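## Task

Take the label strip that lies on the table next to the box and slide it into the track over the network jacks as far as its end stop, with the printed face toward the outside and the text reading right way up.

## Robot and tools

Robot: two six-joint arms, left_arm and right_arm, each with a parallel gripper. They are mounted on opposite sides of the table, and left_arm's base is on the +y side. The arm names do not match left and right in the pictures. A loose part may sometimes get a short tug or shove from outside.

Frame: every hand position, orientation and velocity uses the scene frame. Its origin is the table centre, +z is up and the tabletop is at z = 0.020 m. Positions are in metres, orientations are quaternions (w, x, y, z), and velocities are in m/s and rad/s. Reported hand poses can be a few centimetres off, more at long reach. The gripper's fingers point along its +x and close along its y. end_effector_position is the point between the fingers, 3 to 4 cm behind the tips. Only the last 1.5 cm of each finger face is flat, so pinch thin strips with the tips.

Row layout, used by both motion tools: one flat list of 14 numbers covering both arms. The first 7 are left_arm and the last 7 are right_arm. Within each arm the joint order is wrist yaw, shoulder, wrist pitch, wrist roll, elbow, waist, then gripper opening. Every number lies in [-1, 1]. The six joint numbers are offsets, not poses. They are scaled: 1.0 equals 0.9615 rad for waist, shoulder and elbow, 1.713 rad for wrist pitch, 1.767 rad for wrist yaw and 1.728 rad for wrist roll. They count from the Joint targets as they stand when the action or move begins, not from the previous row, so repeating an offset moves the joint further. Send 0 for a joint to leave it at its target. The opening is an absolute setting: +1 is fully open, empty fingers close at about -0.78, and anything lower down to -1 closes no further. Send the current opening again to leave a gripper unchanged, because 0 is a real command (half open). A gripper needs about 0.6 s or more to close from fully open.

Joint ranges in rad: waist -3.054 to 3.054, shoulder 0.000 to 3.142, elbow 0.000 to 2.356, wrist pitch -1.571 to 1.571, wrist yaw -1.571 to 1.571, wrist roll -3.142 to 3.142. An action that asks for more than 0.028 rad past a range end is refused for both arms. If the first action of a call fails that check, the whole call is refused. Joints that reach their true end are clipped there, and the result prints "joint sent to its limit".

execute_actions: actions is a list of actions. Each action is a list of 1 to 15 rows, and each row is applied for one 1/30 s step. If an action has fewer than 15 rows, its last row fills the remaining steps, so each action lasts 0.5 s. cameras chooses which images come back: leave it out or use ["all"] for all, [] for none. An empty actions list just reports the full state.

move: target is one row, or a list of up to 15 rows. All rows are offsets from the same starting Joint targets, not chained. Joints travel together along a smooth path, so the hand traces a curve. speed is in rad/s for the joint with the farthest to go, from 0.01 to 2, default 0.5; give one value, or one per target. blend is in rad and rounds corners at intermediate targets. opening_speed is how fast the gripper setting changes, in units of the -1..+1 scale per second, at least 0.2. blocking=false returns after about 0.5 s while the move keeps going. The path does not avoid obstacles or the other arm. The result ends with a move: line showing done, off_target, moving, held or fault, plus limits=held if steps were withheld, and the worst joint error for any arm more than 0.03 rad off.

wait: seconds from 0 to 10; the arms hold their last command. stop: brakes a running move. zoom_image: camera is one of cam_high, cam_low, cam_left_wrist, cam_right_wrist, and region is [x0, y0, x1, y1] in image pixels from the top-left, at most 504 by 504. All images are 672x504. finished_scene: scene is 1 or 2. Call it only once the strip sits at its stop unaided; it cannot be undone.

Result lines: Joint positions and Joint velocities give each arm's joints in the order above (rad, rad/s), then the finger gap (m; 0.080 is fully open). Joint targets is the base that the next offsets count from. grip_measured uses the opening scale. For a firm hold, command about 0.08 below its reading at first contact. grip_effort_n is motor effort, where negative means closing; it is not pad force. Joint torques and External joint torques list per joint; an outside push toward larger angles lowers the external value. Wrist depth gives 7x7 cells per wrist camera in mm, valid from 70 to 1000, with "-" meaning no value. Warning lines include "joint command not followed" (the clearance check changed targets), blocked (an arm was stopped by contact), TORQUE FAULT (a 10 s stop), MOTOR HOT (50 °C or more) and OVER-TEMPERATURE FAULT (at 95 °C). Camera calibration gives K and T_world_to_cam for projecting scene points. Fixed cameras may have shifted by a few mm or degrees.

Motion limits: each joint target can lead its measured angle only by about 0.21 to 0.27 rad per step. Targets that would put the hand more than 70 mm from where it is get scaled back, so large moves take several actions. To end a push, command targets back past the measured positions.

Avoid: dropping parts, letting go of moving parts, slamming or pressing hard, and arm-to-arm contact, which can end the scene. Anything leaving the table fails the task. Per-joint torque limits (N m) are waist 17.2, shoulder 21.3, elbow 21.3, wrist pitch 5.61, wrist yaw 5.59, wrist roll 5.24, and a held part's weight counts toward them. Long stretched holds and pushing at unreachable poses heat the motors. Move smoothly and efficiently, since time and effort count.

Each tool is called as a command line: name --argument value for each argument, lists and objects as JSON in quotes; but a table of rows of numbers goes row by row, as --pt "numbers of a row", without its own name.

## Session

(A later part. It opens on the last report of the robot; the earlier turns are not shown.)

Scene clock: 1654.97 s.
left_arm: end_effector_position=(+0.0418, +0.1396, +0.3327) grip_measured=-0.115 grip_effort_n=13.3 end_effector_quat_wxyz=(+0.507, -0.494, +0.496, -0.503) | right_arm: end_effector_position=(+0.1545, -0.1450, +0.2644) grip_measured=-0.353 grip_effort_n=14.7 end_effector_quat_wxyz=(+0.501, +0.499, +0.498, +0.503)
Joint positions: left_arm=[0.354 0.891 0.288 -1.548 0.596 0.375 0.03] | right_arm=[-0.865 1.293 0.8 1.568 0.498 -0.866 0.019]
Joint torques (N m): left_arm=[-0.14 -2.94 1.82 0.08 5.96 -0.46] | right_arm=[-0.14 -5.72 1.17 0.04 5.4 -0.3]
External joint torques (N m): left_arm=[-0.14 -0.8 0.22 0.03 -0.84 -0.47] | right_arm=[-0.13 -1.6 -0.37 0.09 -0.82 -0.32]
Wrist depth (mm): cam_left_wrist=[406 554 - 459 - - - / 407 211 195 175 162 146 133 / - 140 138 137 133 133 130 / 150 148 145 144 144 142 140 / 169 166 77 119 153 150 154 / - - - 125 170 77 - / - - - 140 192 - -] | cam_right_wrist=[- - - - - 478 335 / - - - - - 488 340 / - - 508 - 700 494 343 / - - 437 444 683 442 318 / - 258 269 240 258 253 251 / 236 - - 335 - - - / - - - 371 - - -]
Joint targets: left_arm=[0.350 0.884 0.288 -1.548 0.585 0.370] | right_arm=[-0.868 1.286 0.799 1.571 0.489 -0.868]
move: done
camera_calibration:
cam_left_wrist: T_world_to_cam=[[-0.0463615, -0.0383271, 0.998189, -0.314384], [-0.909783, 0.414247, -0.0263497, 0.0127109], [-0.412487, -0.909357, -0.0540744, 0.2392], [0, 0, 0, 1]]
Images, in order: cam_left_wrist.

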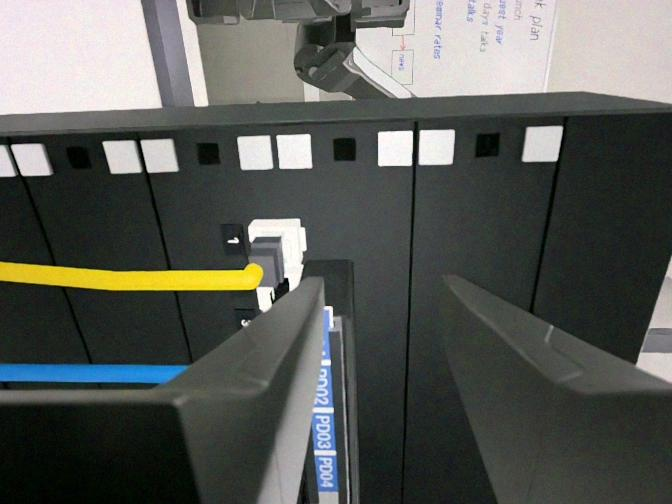

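zoom_image --camera "cam_left_wrist" --region '[305, 470, 345, 504]'

Scaled by 12.600.

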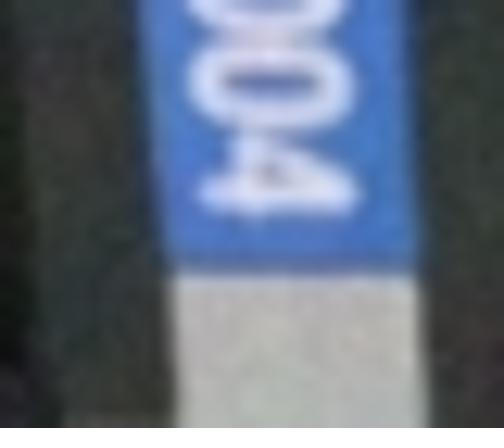

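move --target '[-0.0046,-0.0027,-0.0008,0,-0.0012,-0.0085,-0.1125,0,0,0,0,0,0,-0.35]' --speed 0.03 --cameras '["cam_left_wrist"]'

zoom_image --camera "cam_left_wrist" --region '[290, 270, 360, 370]'

zoom_image --camera "cam_left_wrist" --region '[305, 470, 345, 504]'

Scene clock: 1673.37 s.
left_arm: end_effector_position=(+0.0404, +0.1397, +0.3326) grip_measured=-0.115 grip_effort_n=13.3 end_effector_quat_wxyz=(+0.507, -0.494, +0.496, -0.503) | right_arm: end_effector_position=(+0.1545, -0.1450, +0.2644) grip_measured=-0.353 grip_effort_n=15.1 end_effector_quat_wxyz=(+0.501, +0.499, +0.498, +0.503)
Joint positions: left_arm=[0.345 0.888 0.286 -1.548 0.595 0.367 0.03] | right_arm=[-0.865 1.293 0.8 1.568 0.498 -0.866 0.019]
Joint torques (N m): left_arm=[-0.14 -2.97 1.82 0.09 5.93 -0.44] | right_arm=[-0.14 -5.72 1.18 0.06 5.4 -0.32]
External joint torques (N m): left_arm=[-0.14 -0.82 0.2 0.04 -0.89 -0.43] | right_arm=[-0.14 -1.68 -0.34 0.12 -0.76 -0.33]
Wrist depth (mm): cam_left_wrist=[406 564 - 454 - - - / 388 203 185 164 149 133 125 / - 140 138 136 134 133 130 / 149 149 137 143 144 142 141 / 169 165 77 116 153 150 154 / - - - 125 170 77 - / - - - 140 192 - -] | cam_right_wrist=[- - - - - 478 334 / - - - - - 483 338 / - - - - 719 493 343 / - - 432 439 682 443 315 / - 257 268 239 258 254 252 / 235 - - 332 - - - / - - - 374 - - -]
Joint targets: left_arm=[0.342 0.881 0.287 -1.548 0.584 0.361] | right_arm=[-0.868 1.286 0.799 1.571 0.489 -0.868]
move: done
camera_calibration:
cam_left_wrist: T_world_to_cam=[[-0.0464034, -0.0383656, 0.998186, -0.314379], [-0.909939, 0.413901, -0.0263926, 0.0114723], [-0.412137, -0.909513, -0.0541167, 0.238644], [0, 0, 0, 1]]
Images, in order: cam_left_wrist.

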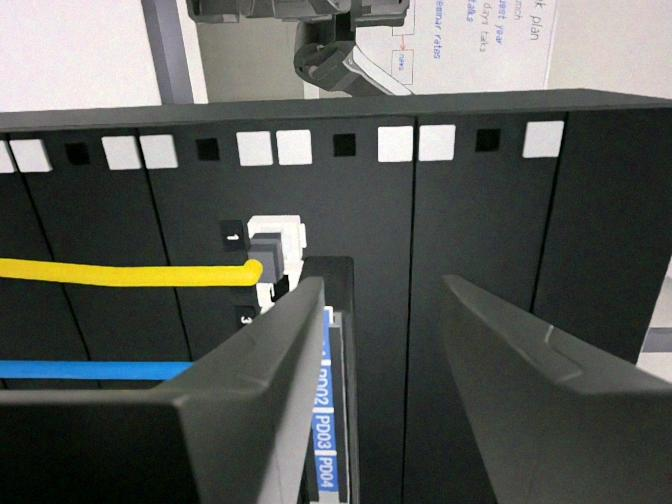

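Scaled by 5.040.

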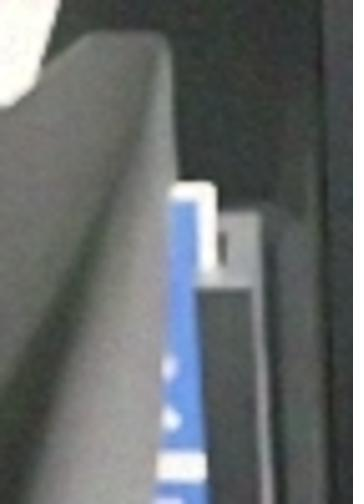

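Scaled by 12.600.

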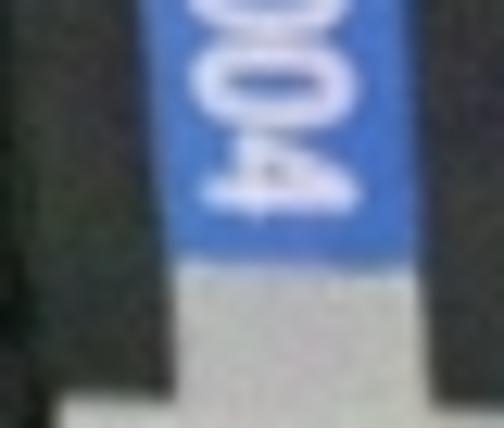

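move --target '[-0.0031,-0.0018,-0.0005,0,-0.0008,-0.0057,-0.1125,0,0,0,0,0,0,-0.35]' --speed 0.03 --cameras '["cam_left_wrist"]'

zoom_image --camera "cam_left_wrist" --region '[290, 270, 360, 370]'

zoom_image --camera "cam_left_wrist" --region '[305, 470, 345, 504]'

Scene clock: 1683.57 s.
left_arm: end_effector_position=(+0.0394, +0.1397, +0.3325) grip_measured=-0.115 grip_effort_n=13.7 end_effector_quat_wxyz=(+0.507, -0.494, +0.496, -0.503) | right_arm: end_effector_position=(+0.1545, -0.1450, +0.2644) grip_measured=-0.353 grip_effort_n=14.7 end_effector_quat_wxyz=(+0.501, +0.499, +0.498, +0.503)
Joint positions: left_arm=[0.34 0.887 0.285 -1.548 0.594 0.362 0.03] | right_arm=[-0.865 1.293 0.8 1.568 0.498 -0.866 0.019]
Joint torques (N m): left_arm=[-0.12 -2.91 1.84 0.08 5.91 -0.44] | right_arm=[-0.13 -5.71 1.17 0.06 5.4 -0.25]
External joint torques (N m): left_arm=[-0.12 -0.74 0.21 0.03 -0.95 -0.42] | right_arm=[-0.13 -1.63 -0.36 0.11 -0.82 -0.25]
Wrist depth (mm): cam_left_wrist=[406 560 - 459 - - - / 373 198 175 152 140 126 125 / 144 140 138 137 134 133 130 / 151 146 136 143 144 142 141 / 169 164 77 116 153 150 154 / - - - 125 171 77 - / - - - 139 192 - -] | cam_right_wrist=[- - - - - 476 336 / - - - - - 481 340 / - - - - 712 498 343 / - - 442 442 682 445 319 / - 256 269 238 257 254 250 / 236 - - 335 - - - / - - - 372 - - -]
Joint targets: left_arm=[0.337 0.879 0.286 -1.548 0.582 0.356] | right_arm=[-0.868 1.286 0.799 1.571 0.489 -0.868]
move: done
camera_calibration:
cam_left_wrist: T_world_to_cam=[[-0.0464395, -0.0383785, 0.998184, -0.314292], [-0.909938, 0.413901, -0.0264201, 0.0105512], [-0.412135, -0.909512, -0.0541434, 0.238276], [0, 0, 0, 1]]
Images, in order: cam_left_wrist.

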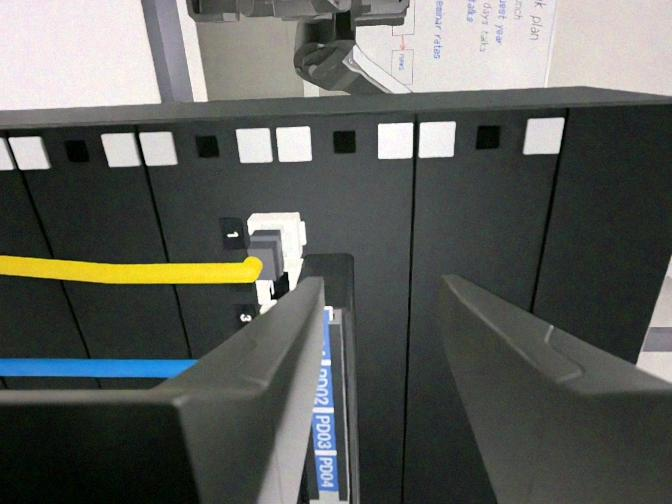

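Scaled by 5.040.

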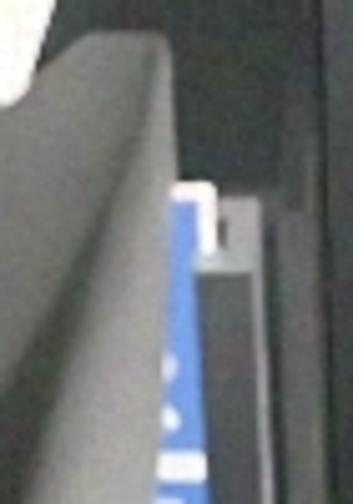

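Scaled by 12.600.

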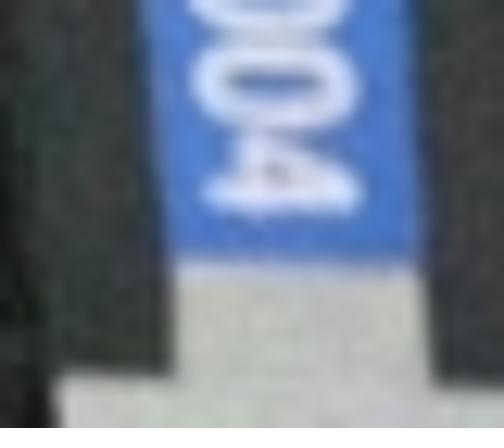

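move --target '[-0.0031,-0.0018,-0.0005,0,-0.0008,-0.0057,-0.1125,0,0,0,0,0,0,-0.35]' --speed 0.03 --cameras '["cam_left_wrist"]'

zoom_image --camera "cam_left_wrist" --region '[290, 270, 360, 370]'

zoom_image --camera "cam_left_wrist" --region '[305, 470, 345, 504]'

Scene clock: 1690.17 s.
left_arm: end_effector_position=(+0.0385, +0.1398, +0.3325) grip_measured=-0.115 grip_effort_n=13.7 end_effector_quat_wxyz=(+0.508, -0.494, +0.496, -0.503) | right_arm: end_effector_position=(+0.1545, -0.1450, +0.2644) grip_measured=-0.353 grip_effort_n=14.7 end_effector_quat_wxyz=(+0.501, +0.499, +0.498, +0.503)
Joint positions: left_arm=[0.334 0.885 0.284 -1.548 0.593 0.357 0.03] | right_arm=[-0.865 1.293 0.8 1.568 0.498 -0.866 0.019]
Joint torques (N m): left_arm=[-0.12 -2.88 1.83 0.07 5.94 -0.47] | right_arm=[-0.13 -5.71 1.17 0.05 5.42 -0.31]
External joint torques (N m): left_arm=[-0.12 -0.76 0.21 0.02 -0.9 -0.47] | right_arm=[-0.12 -1.61 -0.36 0.1 -0.78 -0.34]
Wrist depth (mm): cam_left_wrist=[406 556 - 469 - - - / 374 183 755 138 169 126 125 / 144 140 138 137 134 133 130 / 151 150 144 143 144 143 141 / 169 165 77 115 153 150 155 / - - - 124 170 77 - / - - - 138 193 - -] | cam_right_wrist=[- - - - - 479 336 / - - - - - 482 340 / - - - - 702 495 343 / - - 441 439 689 442 316 / - 255 269 239 259 256 253 / 235 - - 332 - - - / - - - 374 - - -]
Joint targets: left_arm=[0.331 0.877 0.285 -1.548 0.582 0.351] | right_arm=[-0.868 1.286 0.799 1.571 0.489 -0.868]
move: done
camera_calibration:
cam_left_wrist: T_world_to_cam=[[-0.0465896, -0.0380506, 0.998189, -0.314423], [-0.910092, 0.413545, -0.0267135, 0.00983478], [-0.41178, -0.909688, -0.0538965, 0.237862], [0, 0, 0, 1]]
Images, in order: cam_left_wrist.

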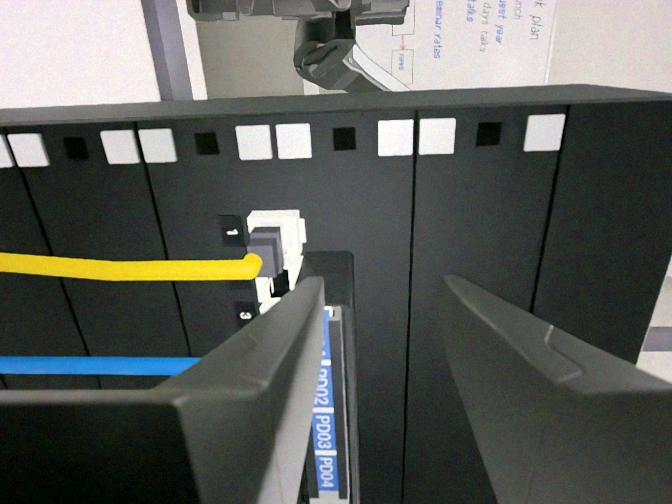

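Scaled by 5.040.

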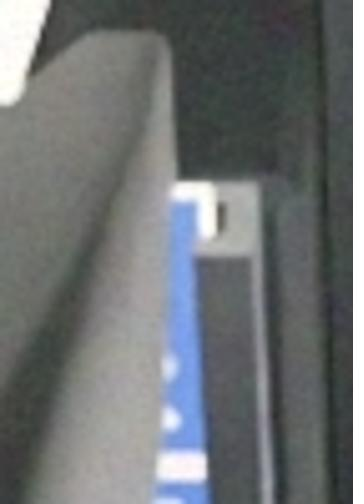

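Scaled by 12.600.

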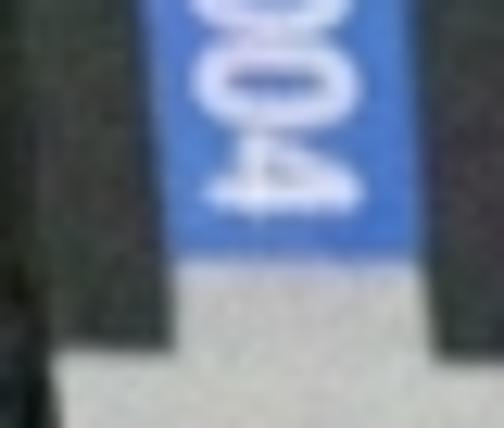

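move --target '[-0.0031,-0.0017,-0.0005,0,-0.0006,-0.0057,-0.1125,0,0,0,0,0,0,-0.35]' --speed 0.03 --cameras '["cam_left_wrist"]'

zoom_image --camera "cam_left_wrist" --region '[290, 270, 360, 370]'

zoom_image --camera "cam_left_wrist" --region '[305, 470, 345, 504]'

Scene clock: 1700.17 s.
left_arm: end_effector_position=(+0.0374, +0.1397, +0.3326) grip_measured=-0.115 grip_effort_n=13.3 end_effector_quat_wxyz=(+0.507, -0.494, +0.496, -0.503) | right_arm: end_effector_position=(+0.1545, -0.1450, +0.2644) grip_measured=-0.353 grip_effort_n=14.7 end_effector_quat_wxyz=(+0.501, +0.499, +0.498, +0.503)
Joint positions: left_arm=[0.329 0.883 0.283 -1.548 0.593 0.351 0.03] | right_arm=[-0.865 1.293 0.8 1.568 0.498 -0.866 0.019]
Joint torques (N m): left_arm=[-0.12 -2.86 1.85 0.07 6 -0.49] | right_arm=[-0.14 -5.72 1.19 0.05 5.4 -0.27]
External joint torques (N m): left_arm=[-0.12 -0.76 0.26 0.02 -0.74 -0.49] | right_arm=[-0.14 -1.65 -0.35 0.1 -0.84 -0.29]
Wrist depth (mm): cam_left_wrist=[409 564 - 468 - - - / 375 167 147 132 128 126 125 / 144 140 139 137 134 133 130 / 151 150 146 143 144 143 140 / 169 165 77 115 153 150 154 / - - - 126 170 77 - / - - - 140 192 - -] | cam_right_wrist=[- - - - - 480 335 / - - - - - 482 341 / - - - - 709 498 342 / - - 441 441 681 443 318 / - 257 268 239 259 255 252 / 235 - - 335 - - - / - - - 372 - - -]
Joint targets: left_arm=[0.326 0.876 0.284 -1.548 0.581 0.345] | right_arm=[-0.868 1.286 0.799 1.571 0.489 -0.868]
move: done
camera_calibration:
cam_left_wrist: T_world_to_cam=[[-0.0466384, -0.0380448, 0.998187, -0.314505], [-0.909933, 0.413893, -0.0267399, 0.0088196], [-0.412125, -0.90953, -0.0539215, 0.237377], [0, 0, 0, 1]]
Images, in order: cam_left_wrist.

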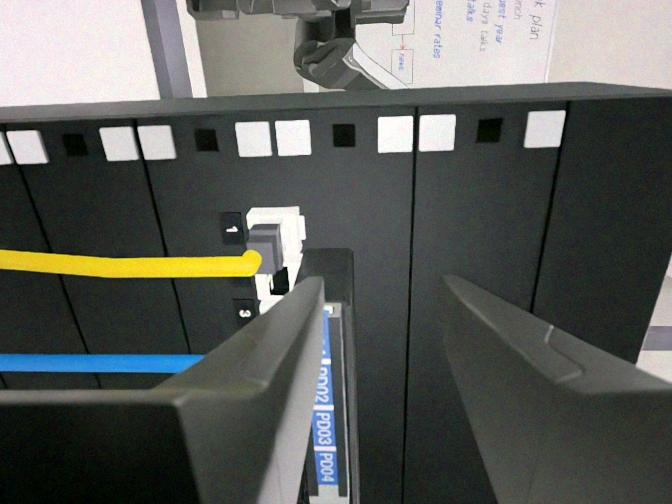

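Scaled by 5.040.

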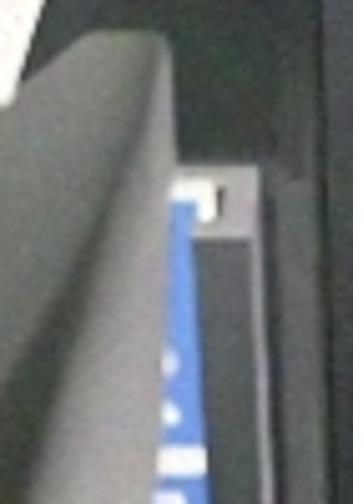

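Scaled by 12.600.

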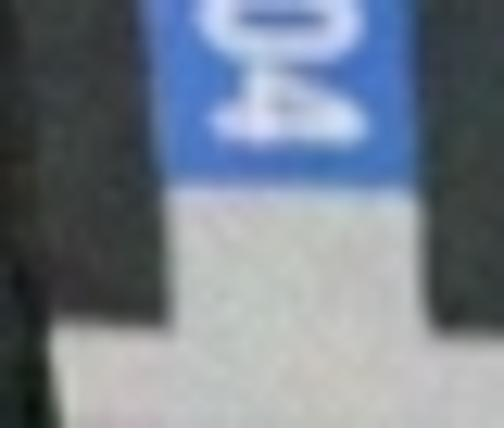

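zoom_image --camera "cam_left_wrist" --region '[310, 290, 350, 330]'

zoom_image --camera "cam_left_wrist" --region '[290, 350, 370, 504]'

Scaled by 12.600.

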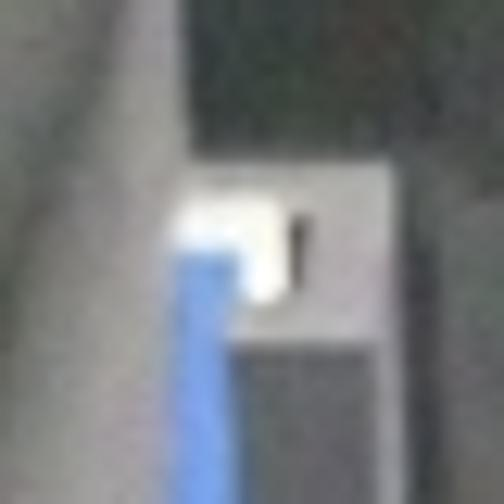

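Scaled by 3.273.

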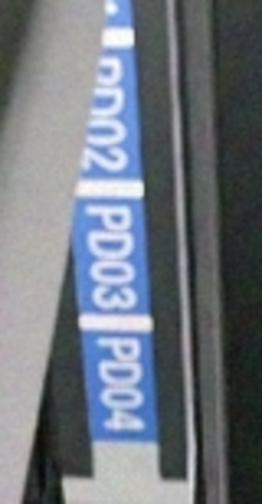

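move --target '[-0.0031,-0.0017,-0.0005,0,-0.0006,-0.0057,-0.1125,0,0,0,0,0,0,-0.35]' --speed 0.03 --cameras '["cam_left_wrist"]'

zoom_image --camera "cam_left_wrist" --region '[310, 290, 350, 330]'

zoom_image --camera "cam_left_wrist" --region '[305, 470, 345, 504]'

Scene clock: 1741.77 s.
left_arm: end_effector_position=(+0.0365, +0.1398, +0.3326) grip_measured=-0.115 grip_effort_n=13.3 end_effector_quat_wxyz=(+0.507, -0.494, +0.496, -0.503) | right_arm: end_effector_position=(+0.1545, -0.1450, +0.2644) grip_measured=-0.353 grip_effort_n=15.1 end_effector_quat_wxyz=(+0.501, +0.499, +0.498, +0.503)
Joint positions: left_arm=[0.323 0.881 0.283 -1.548 0.592 0.346 0.03] | right_arm=[-0.865 1.293 0.8 1.568 0.498 -0.866 0.019]
Joint torques (N m): left_arm=[-0.13 -2.87 1.84 0.09 5.94 -0.49] | right_arm=[-0.13 -5.69 1.19 0.05 5.43 -0.33]
External joint torques (N m): left_arm=[-0.13 -0.81 0.25 0.04 -0.79 -0.49] | right_arm=[-0.14 -1.63 -0.34 0.11 -0.77 -0.31]
Wrist depth (mm): cam_left_wrist=[407 560 - 470 - - - / 373 155 139 130 145 125 124 / 144 140 138 136 133 133 130 / 151 150 145 142 144 142 140 / 165 163 77 115 153 150 154 / - - - 126 170 77 - / - - - 140 193 - -] | cam_right_wrist=[- - - - - 480 334 / - - - - - 485 337 / - - - - 700 501 344 / - - 437 441 684 443 318 / - 256 269 238 260 255 252 / 234 - - 333 - - - / - - - 373 - - -]
Joint targets: left_arm=[0.320 0.874 0.283 -1.548 0.581 0.340] | right_arm=[-0.868 1.286 0.799 1.571 0.489 -0.868]
move: done
camera_calibration:
cam_left_wrist: T_world_to_cam=[[-0.0467828, -0.0377144, 0.998193, -0.314635], [-0.910086, 0.413536, -0.0270289, 0.0081003], [-0.411769, -0.909706, -0.0536698, 0.236975], [0, 0, 0, 1]]
Images, in order: cam_left_wrist.

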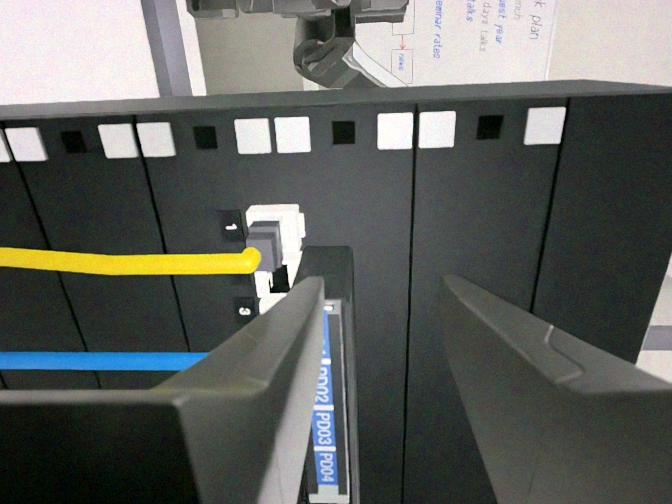

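Scaled by 12.600.

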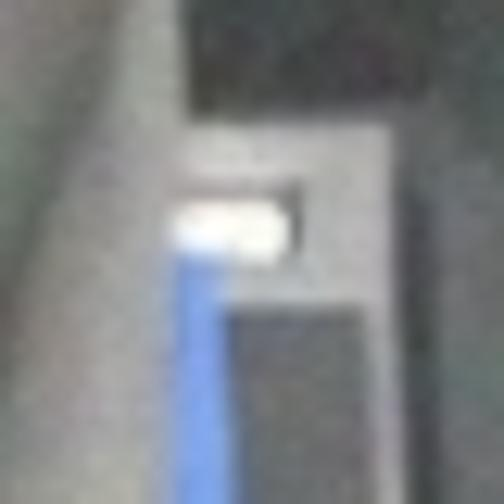

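Scaled by 12.600.

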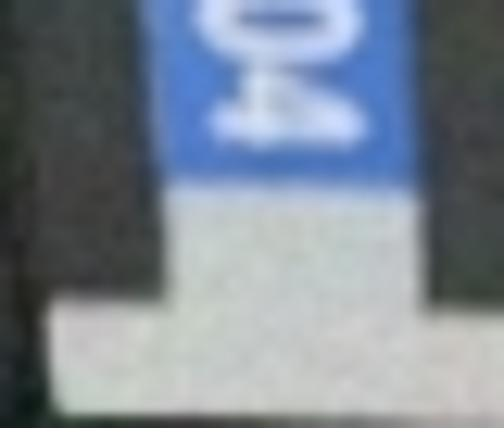

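move --target '[-0.0031,-0.0017,-0.0005,0,-0.0006,-0.0057,-0.1125,0,0,0,0,0,0,-0.35]' --speed 0.03 --cameras '["cam_left_wrist"]'

zoom_image --camera "cam_left_wrist" --region '[310, 290, 350, 330]'

zoom_image --camera "cam_left_wrist" --region '[305, 470, 345, 504]'

Scene clock: 1749.10 s.
left_arm: end_effector_position=(+0.0360, +0.1397, +0.3326) grip_measured=-0.115 grip_effort_n=13.3 end_effector_quat_wxyz=(+0.508, -0.495, +0.495, -0.502) | right_arm: end_effector_position=(+0.1545, -0.1450, +0.2644) grip_measured=-0.353 grip_effort_n=14.7 end_effector_quat_wxyz=(+0.501, +0.499, +0.498, +0.503)
Joint positions: left_arm=[0.316 0.88 0.282 -1.548 0.592 0.341 0.03] | right_arm=[-0.865 1.293 0.8 1.568 0.498 -0.866 0.019]
Joint torques (N m): left_arm=[-0.07 -2.9 1.83 0.09 5.97 -0.58] | right_arm=[-0.13 -5.72 1.18 0.08 5.37 -0.28]
External joint torques (N m): left_arm=[-0.08 -0.84 0.22 0.03 -0.81 -0.56] | right_arm=[-0.14 -1.64 -0.36 0.13 -0.85 -0.26]
Wrist depth (mm): cam_left_wrist=[408 560 - 469 - - - / 373 158 139 129 148 126 124 / 144 140 138 137 134 133 131 / 151 150 144 143 144 142 141 / 166 165 77 115 153 150 154 / - - - 126 170 77 - / - - - 139 192 - -] | cam_right_wrist=[- - - - - 475 335 / - - - - - 482 337 / - - - - 708 494 342 / - - 437 445 680 443 314 / - 257 268 238 258 254 252 / 235 - - 333 - - - / - - - 370 - - -]
Joint targets: left_arm=[0.315 0.873 0.282 -1.548 0.580 0.334] | right_arm=[-0.868 1.286 0.799 1.571 0.489 -0.868]
move: done
camera_calibration:
cam_left_wrist: T_world_to_cam=[[-0.0467381, -0.0378355, 0.99819, -0.314641], [-0.911029, 0.411452, -0.0270612, 0.00802207], [-0.409684, -0.910646, -0.0536997, 0.236814], [0, 0, 0, 1]]
Images, in order: cam_left_wrist.

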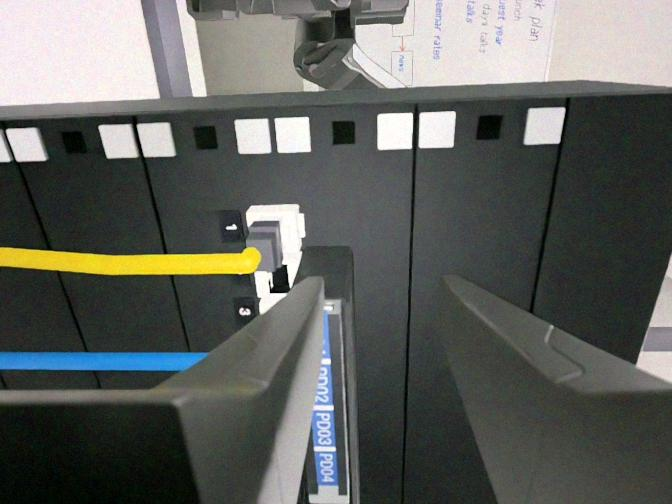

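Scaled by 12.600.

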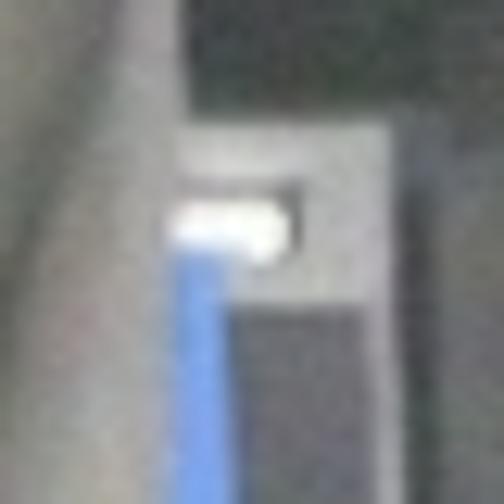

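Scaled by 12.600.

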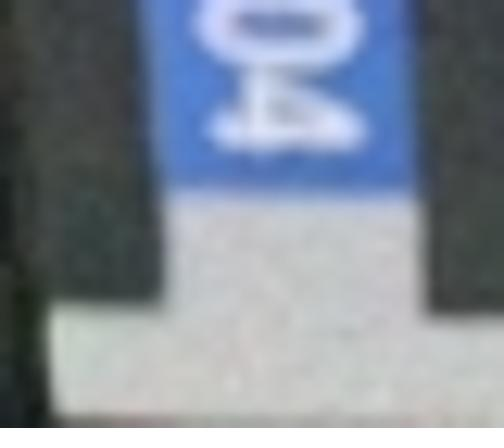

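move --pt "0.0034 0 0 0 0 0.0083 -0.1125 0 0 0 0 0 0 -0.35" --pt "0.0363 -0.134 -0.0539 0 -0.038 0.0668 -0.1125 0 0 0 0 0 0 -0.35" --pt "-0.4278 -0.134 -0.0539 0 -0.038 -0.786 -0.1125 0 0 0 0 0 0 -0.35" --speed '[0.05,0.1,0.4]' --cameras '["cam_left_wrist"]'

zoom_image --camera "cam_left_wrist" --region '[220, 0, 420, 200]'

Scene clock: 1803.10 s.
left_arm: end_effector_position=(-0.0811, +0.1695, +0.3327) grip_measured=-0.115 grip_effort_n=13.7 end_effector_quat_wxyz=(+0.508, -0.492, +0.495, -0.505) | right_arm: end_effector_position=(+0.1545, -0.1450, +0.2644) grip_measured=-0.353 grip_effort_n=15.1 end_effector_quat_wxyz=(+0.501, +0.499, +0.498, +0.503)
Joint positions: left_arm=[-0.436 0.751 0.189 -1.548 0.555 -0.417 0.03] | right_arm=[-0.865 1.293 0.8 1.568 0.498 -0.866 0.019]
Joint torques (N m): left_arm=[-0.19 -1.96 1.74 0.08 5.87 -0.35] | right_arm=[-0.12 -5.73 1.18 0.06 5.39 -0.37]
External joint torques (N m): left_arm=[-0.19 -0.65 0.21 0.03 -0.83 -0.35] | right_arm=[-0.13 -1.67 -0.35 0.11 -0.81 -0.37]
Wrist depth (mm): cam_left_wrist=[149 148 144 116 143 141 140 / 161 157 152 150 153 151 151 / 171 168 156 132 163 162 165 / 189 186 177 142 177 176 713 / 202 198 77 193 187 184 - / - - - - 86 77 - / - - - - - - -] | cam_right_wrist=[- - - - - 476 334 / - - - - - 483 339 / - - - - 709 496 341 / - - - - 682 442 318 / - 258 268 239 259 255 251 / 236 - - 334 - - - / - - - 373 - - -]
Joint targets: left_arm=[-0.441 0.744 0.190 -1.548 0.544 -0.422] | right_arm=[-0.868 1.286 0.799 1.571 0.489 -0.868]
move: done
camera_calibration:
cam_left_wrist: T_world_to_cam=[[-0.0515004, -0.0369378, 0.99799, -0.319565], [-0.908521, 0.416652, -0.0314622, -0.110139], [-0.414653, -0.908315, -0.0550165, 0.215565], [0, 0, 0, 1]]
Images, in order: cam_left_wrist.

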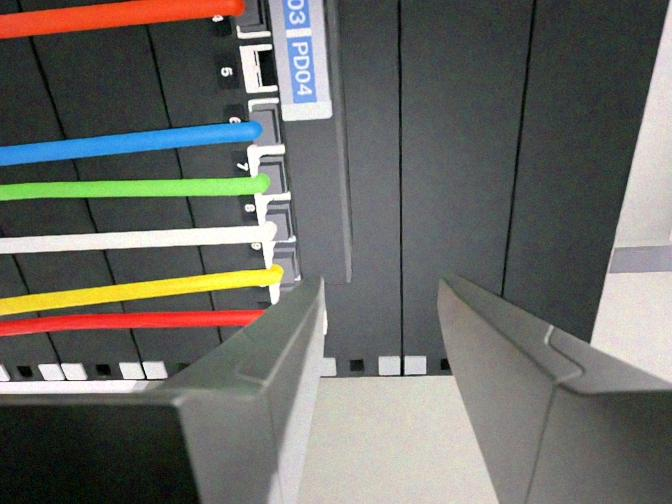

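Scaled by 2.520.

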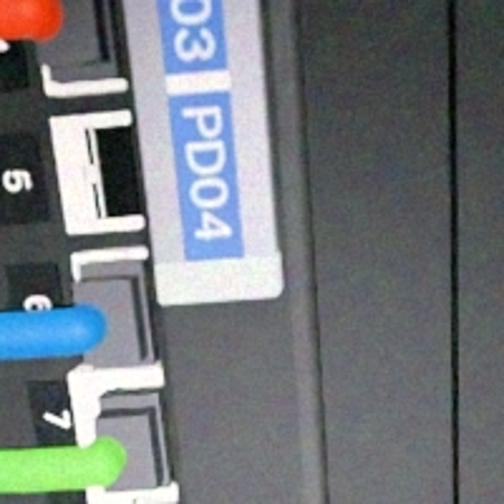

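zoom_image --camera "cam_left_wrist" --region '[270, 70, 340, 130]'

Scaled by 7.200.

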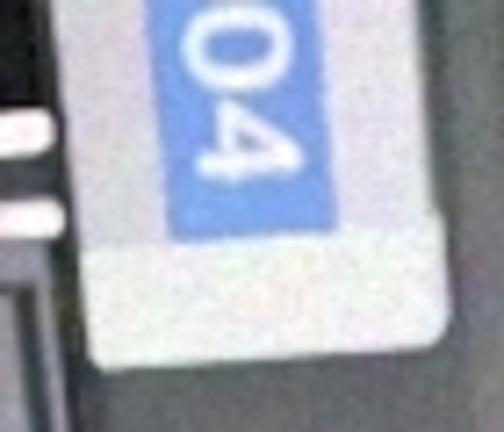

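finished_scene --scene 2

The scene is finished: the task was done.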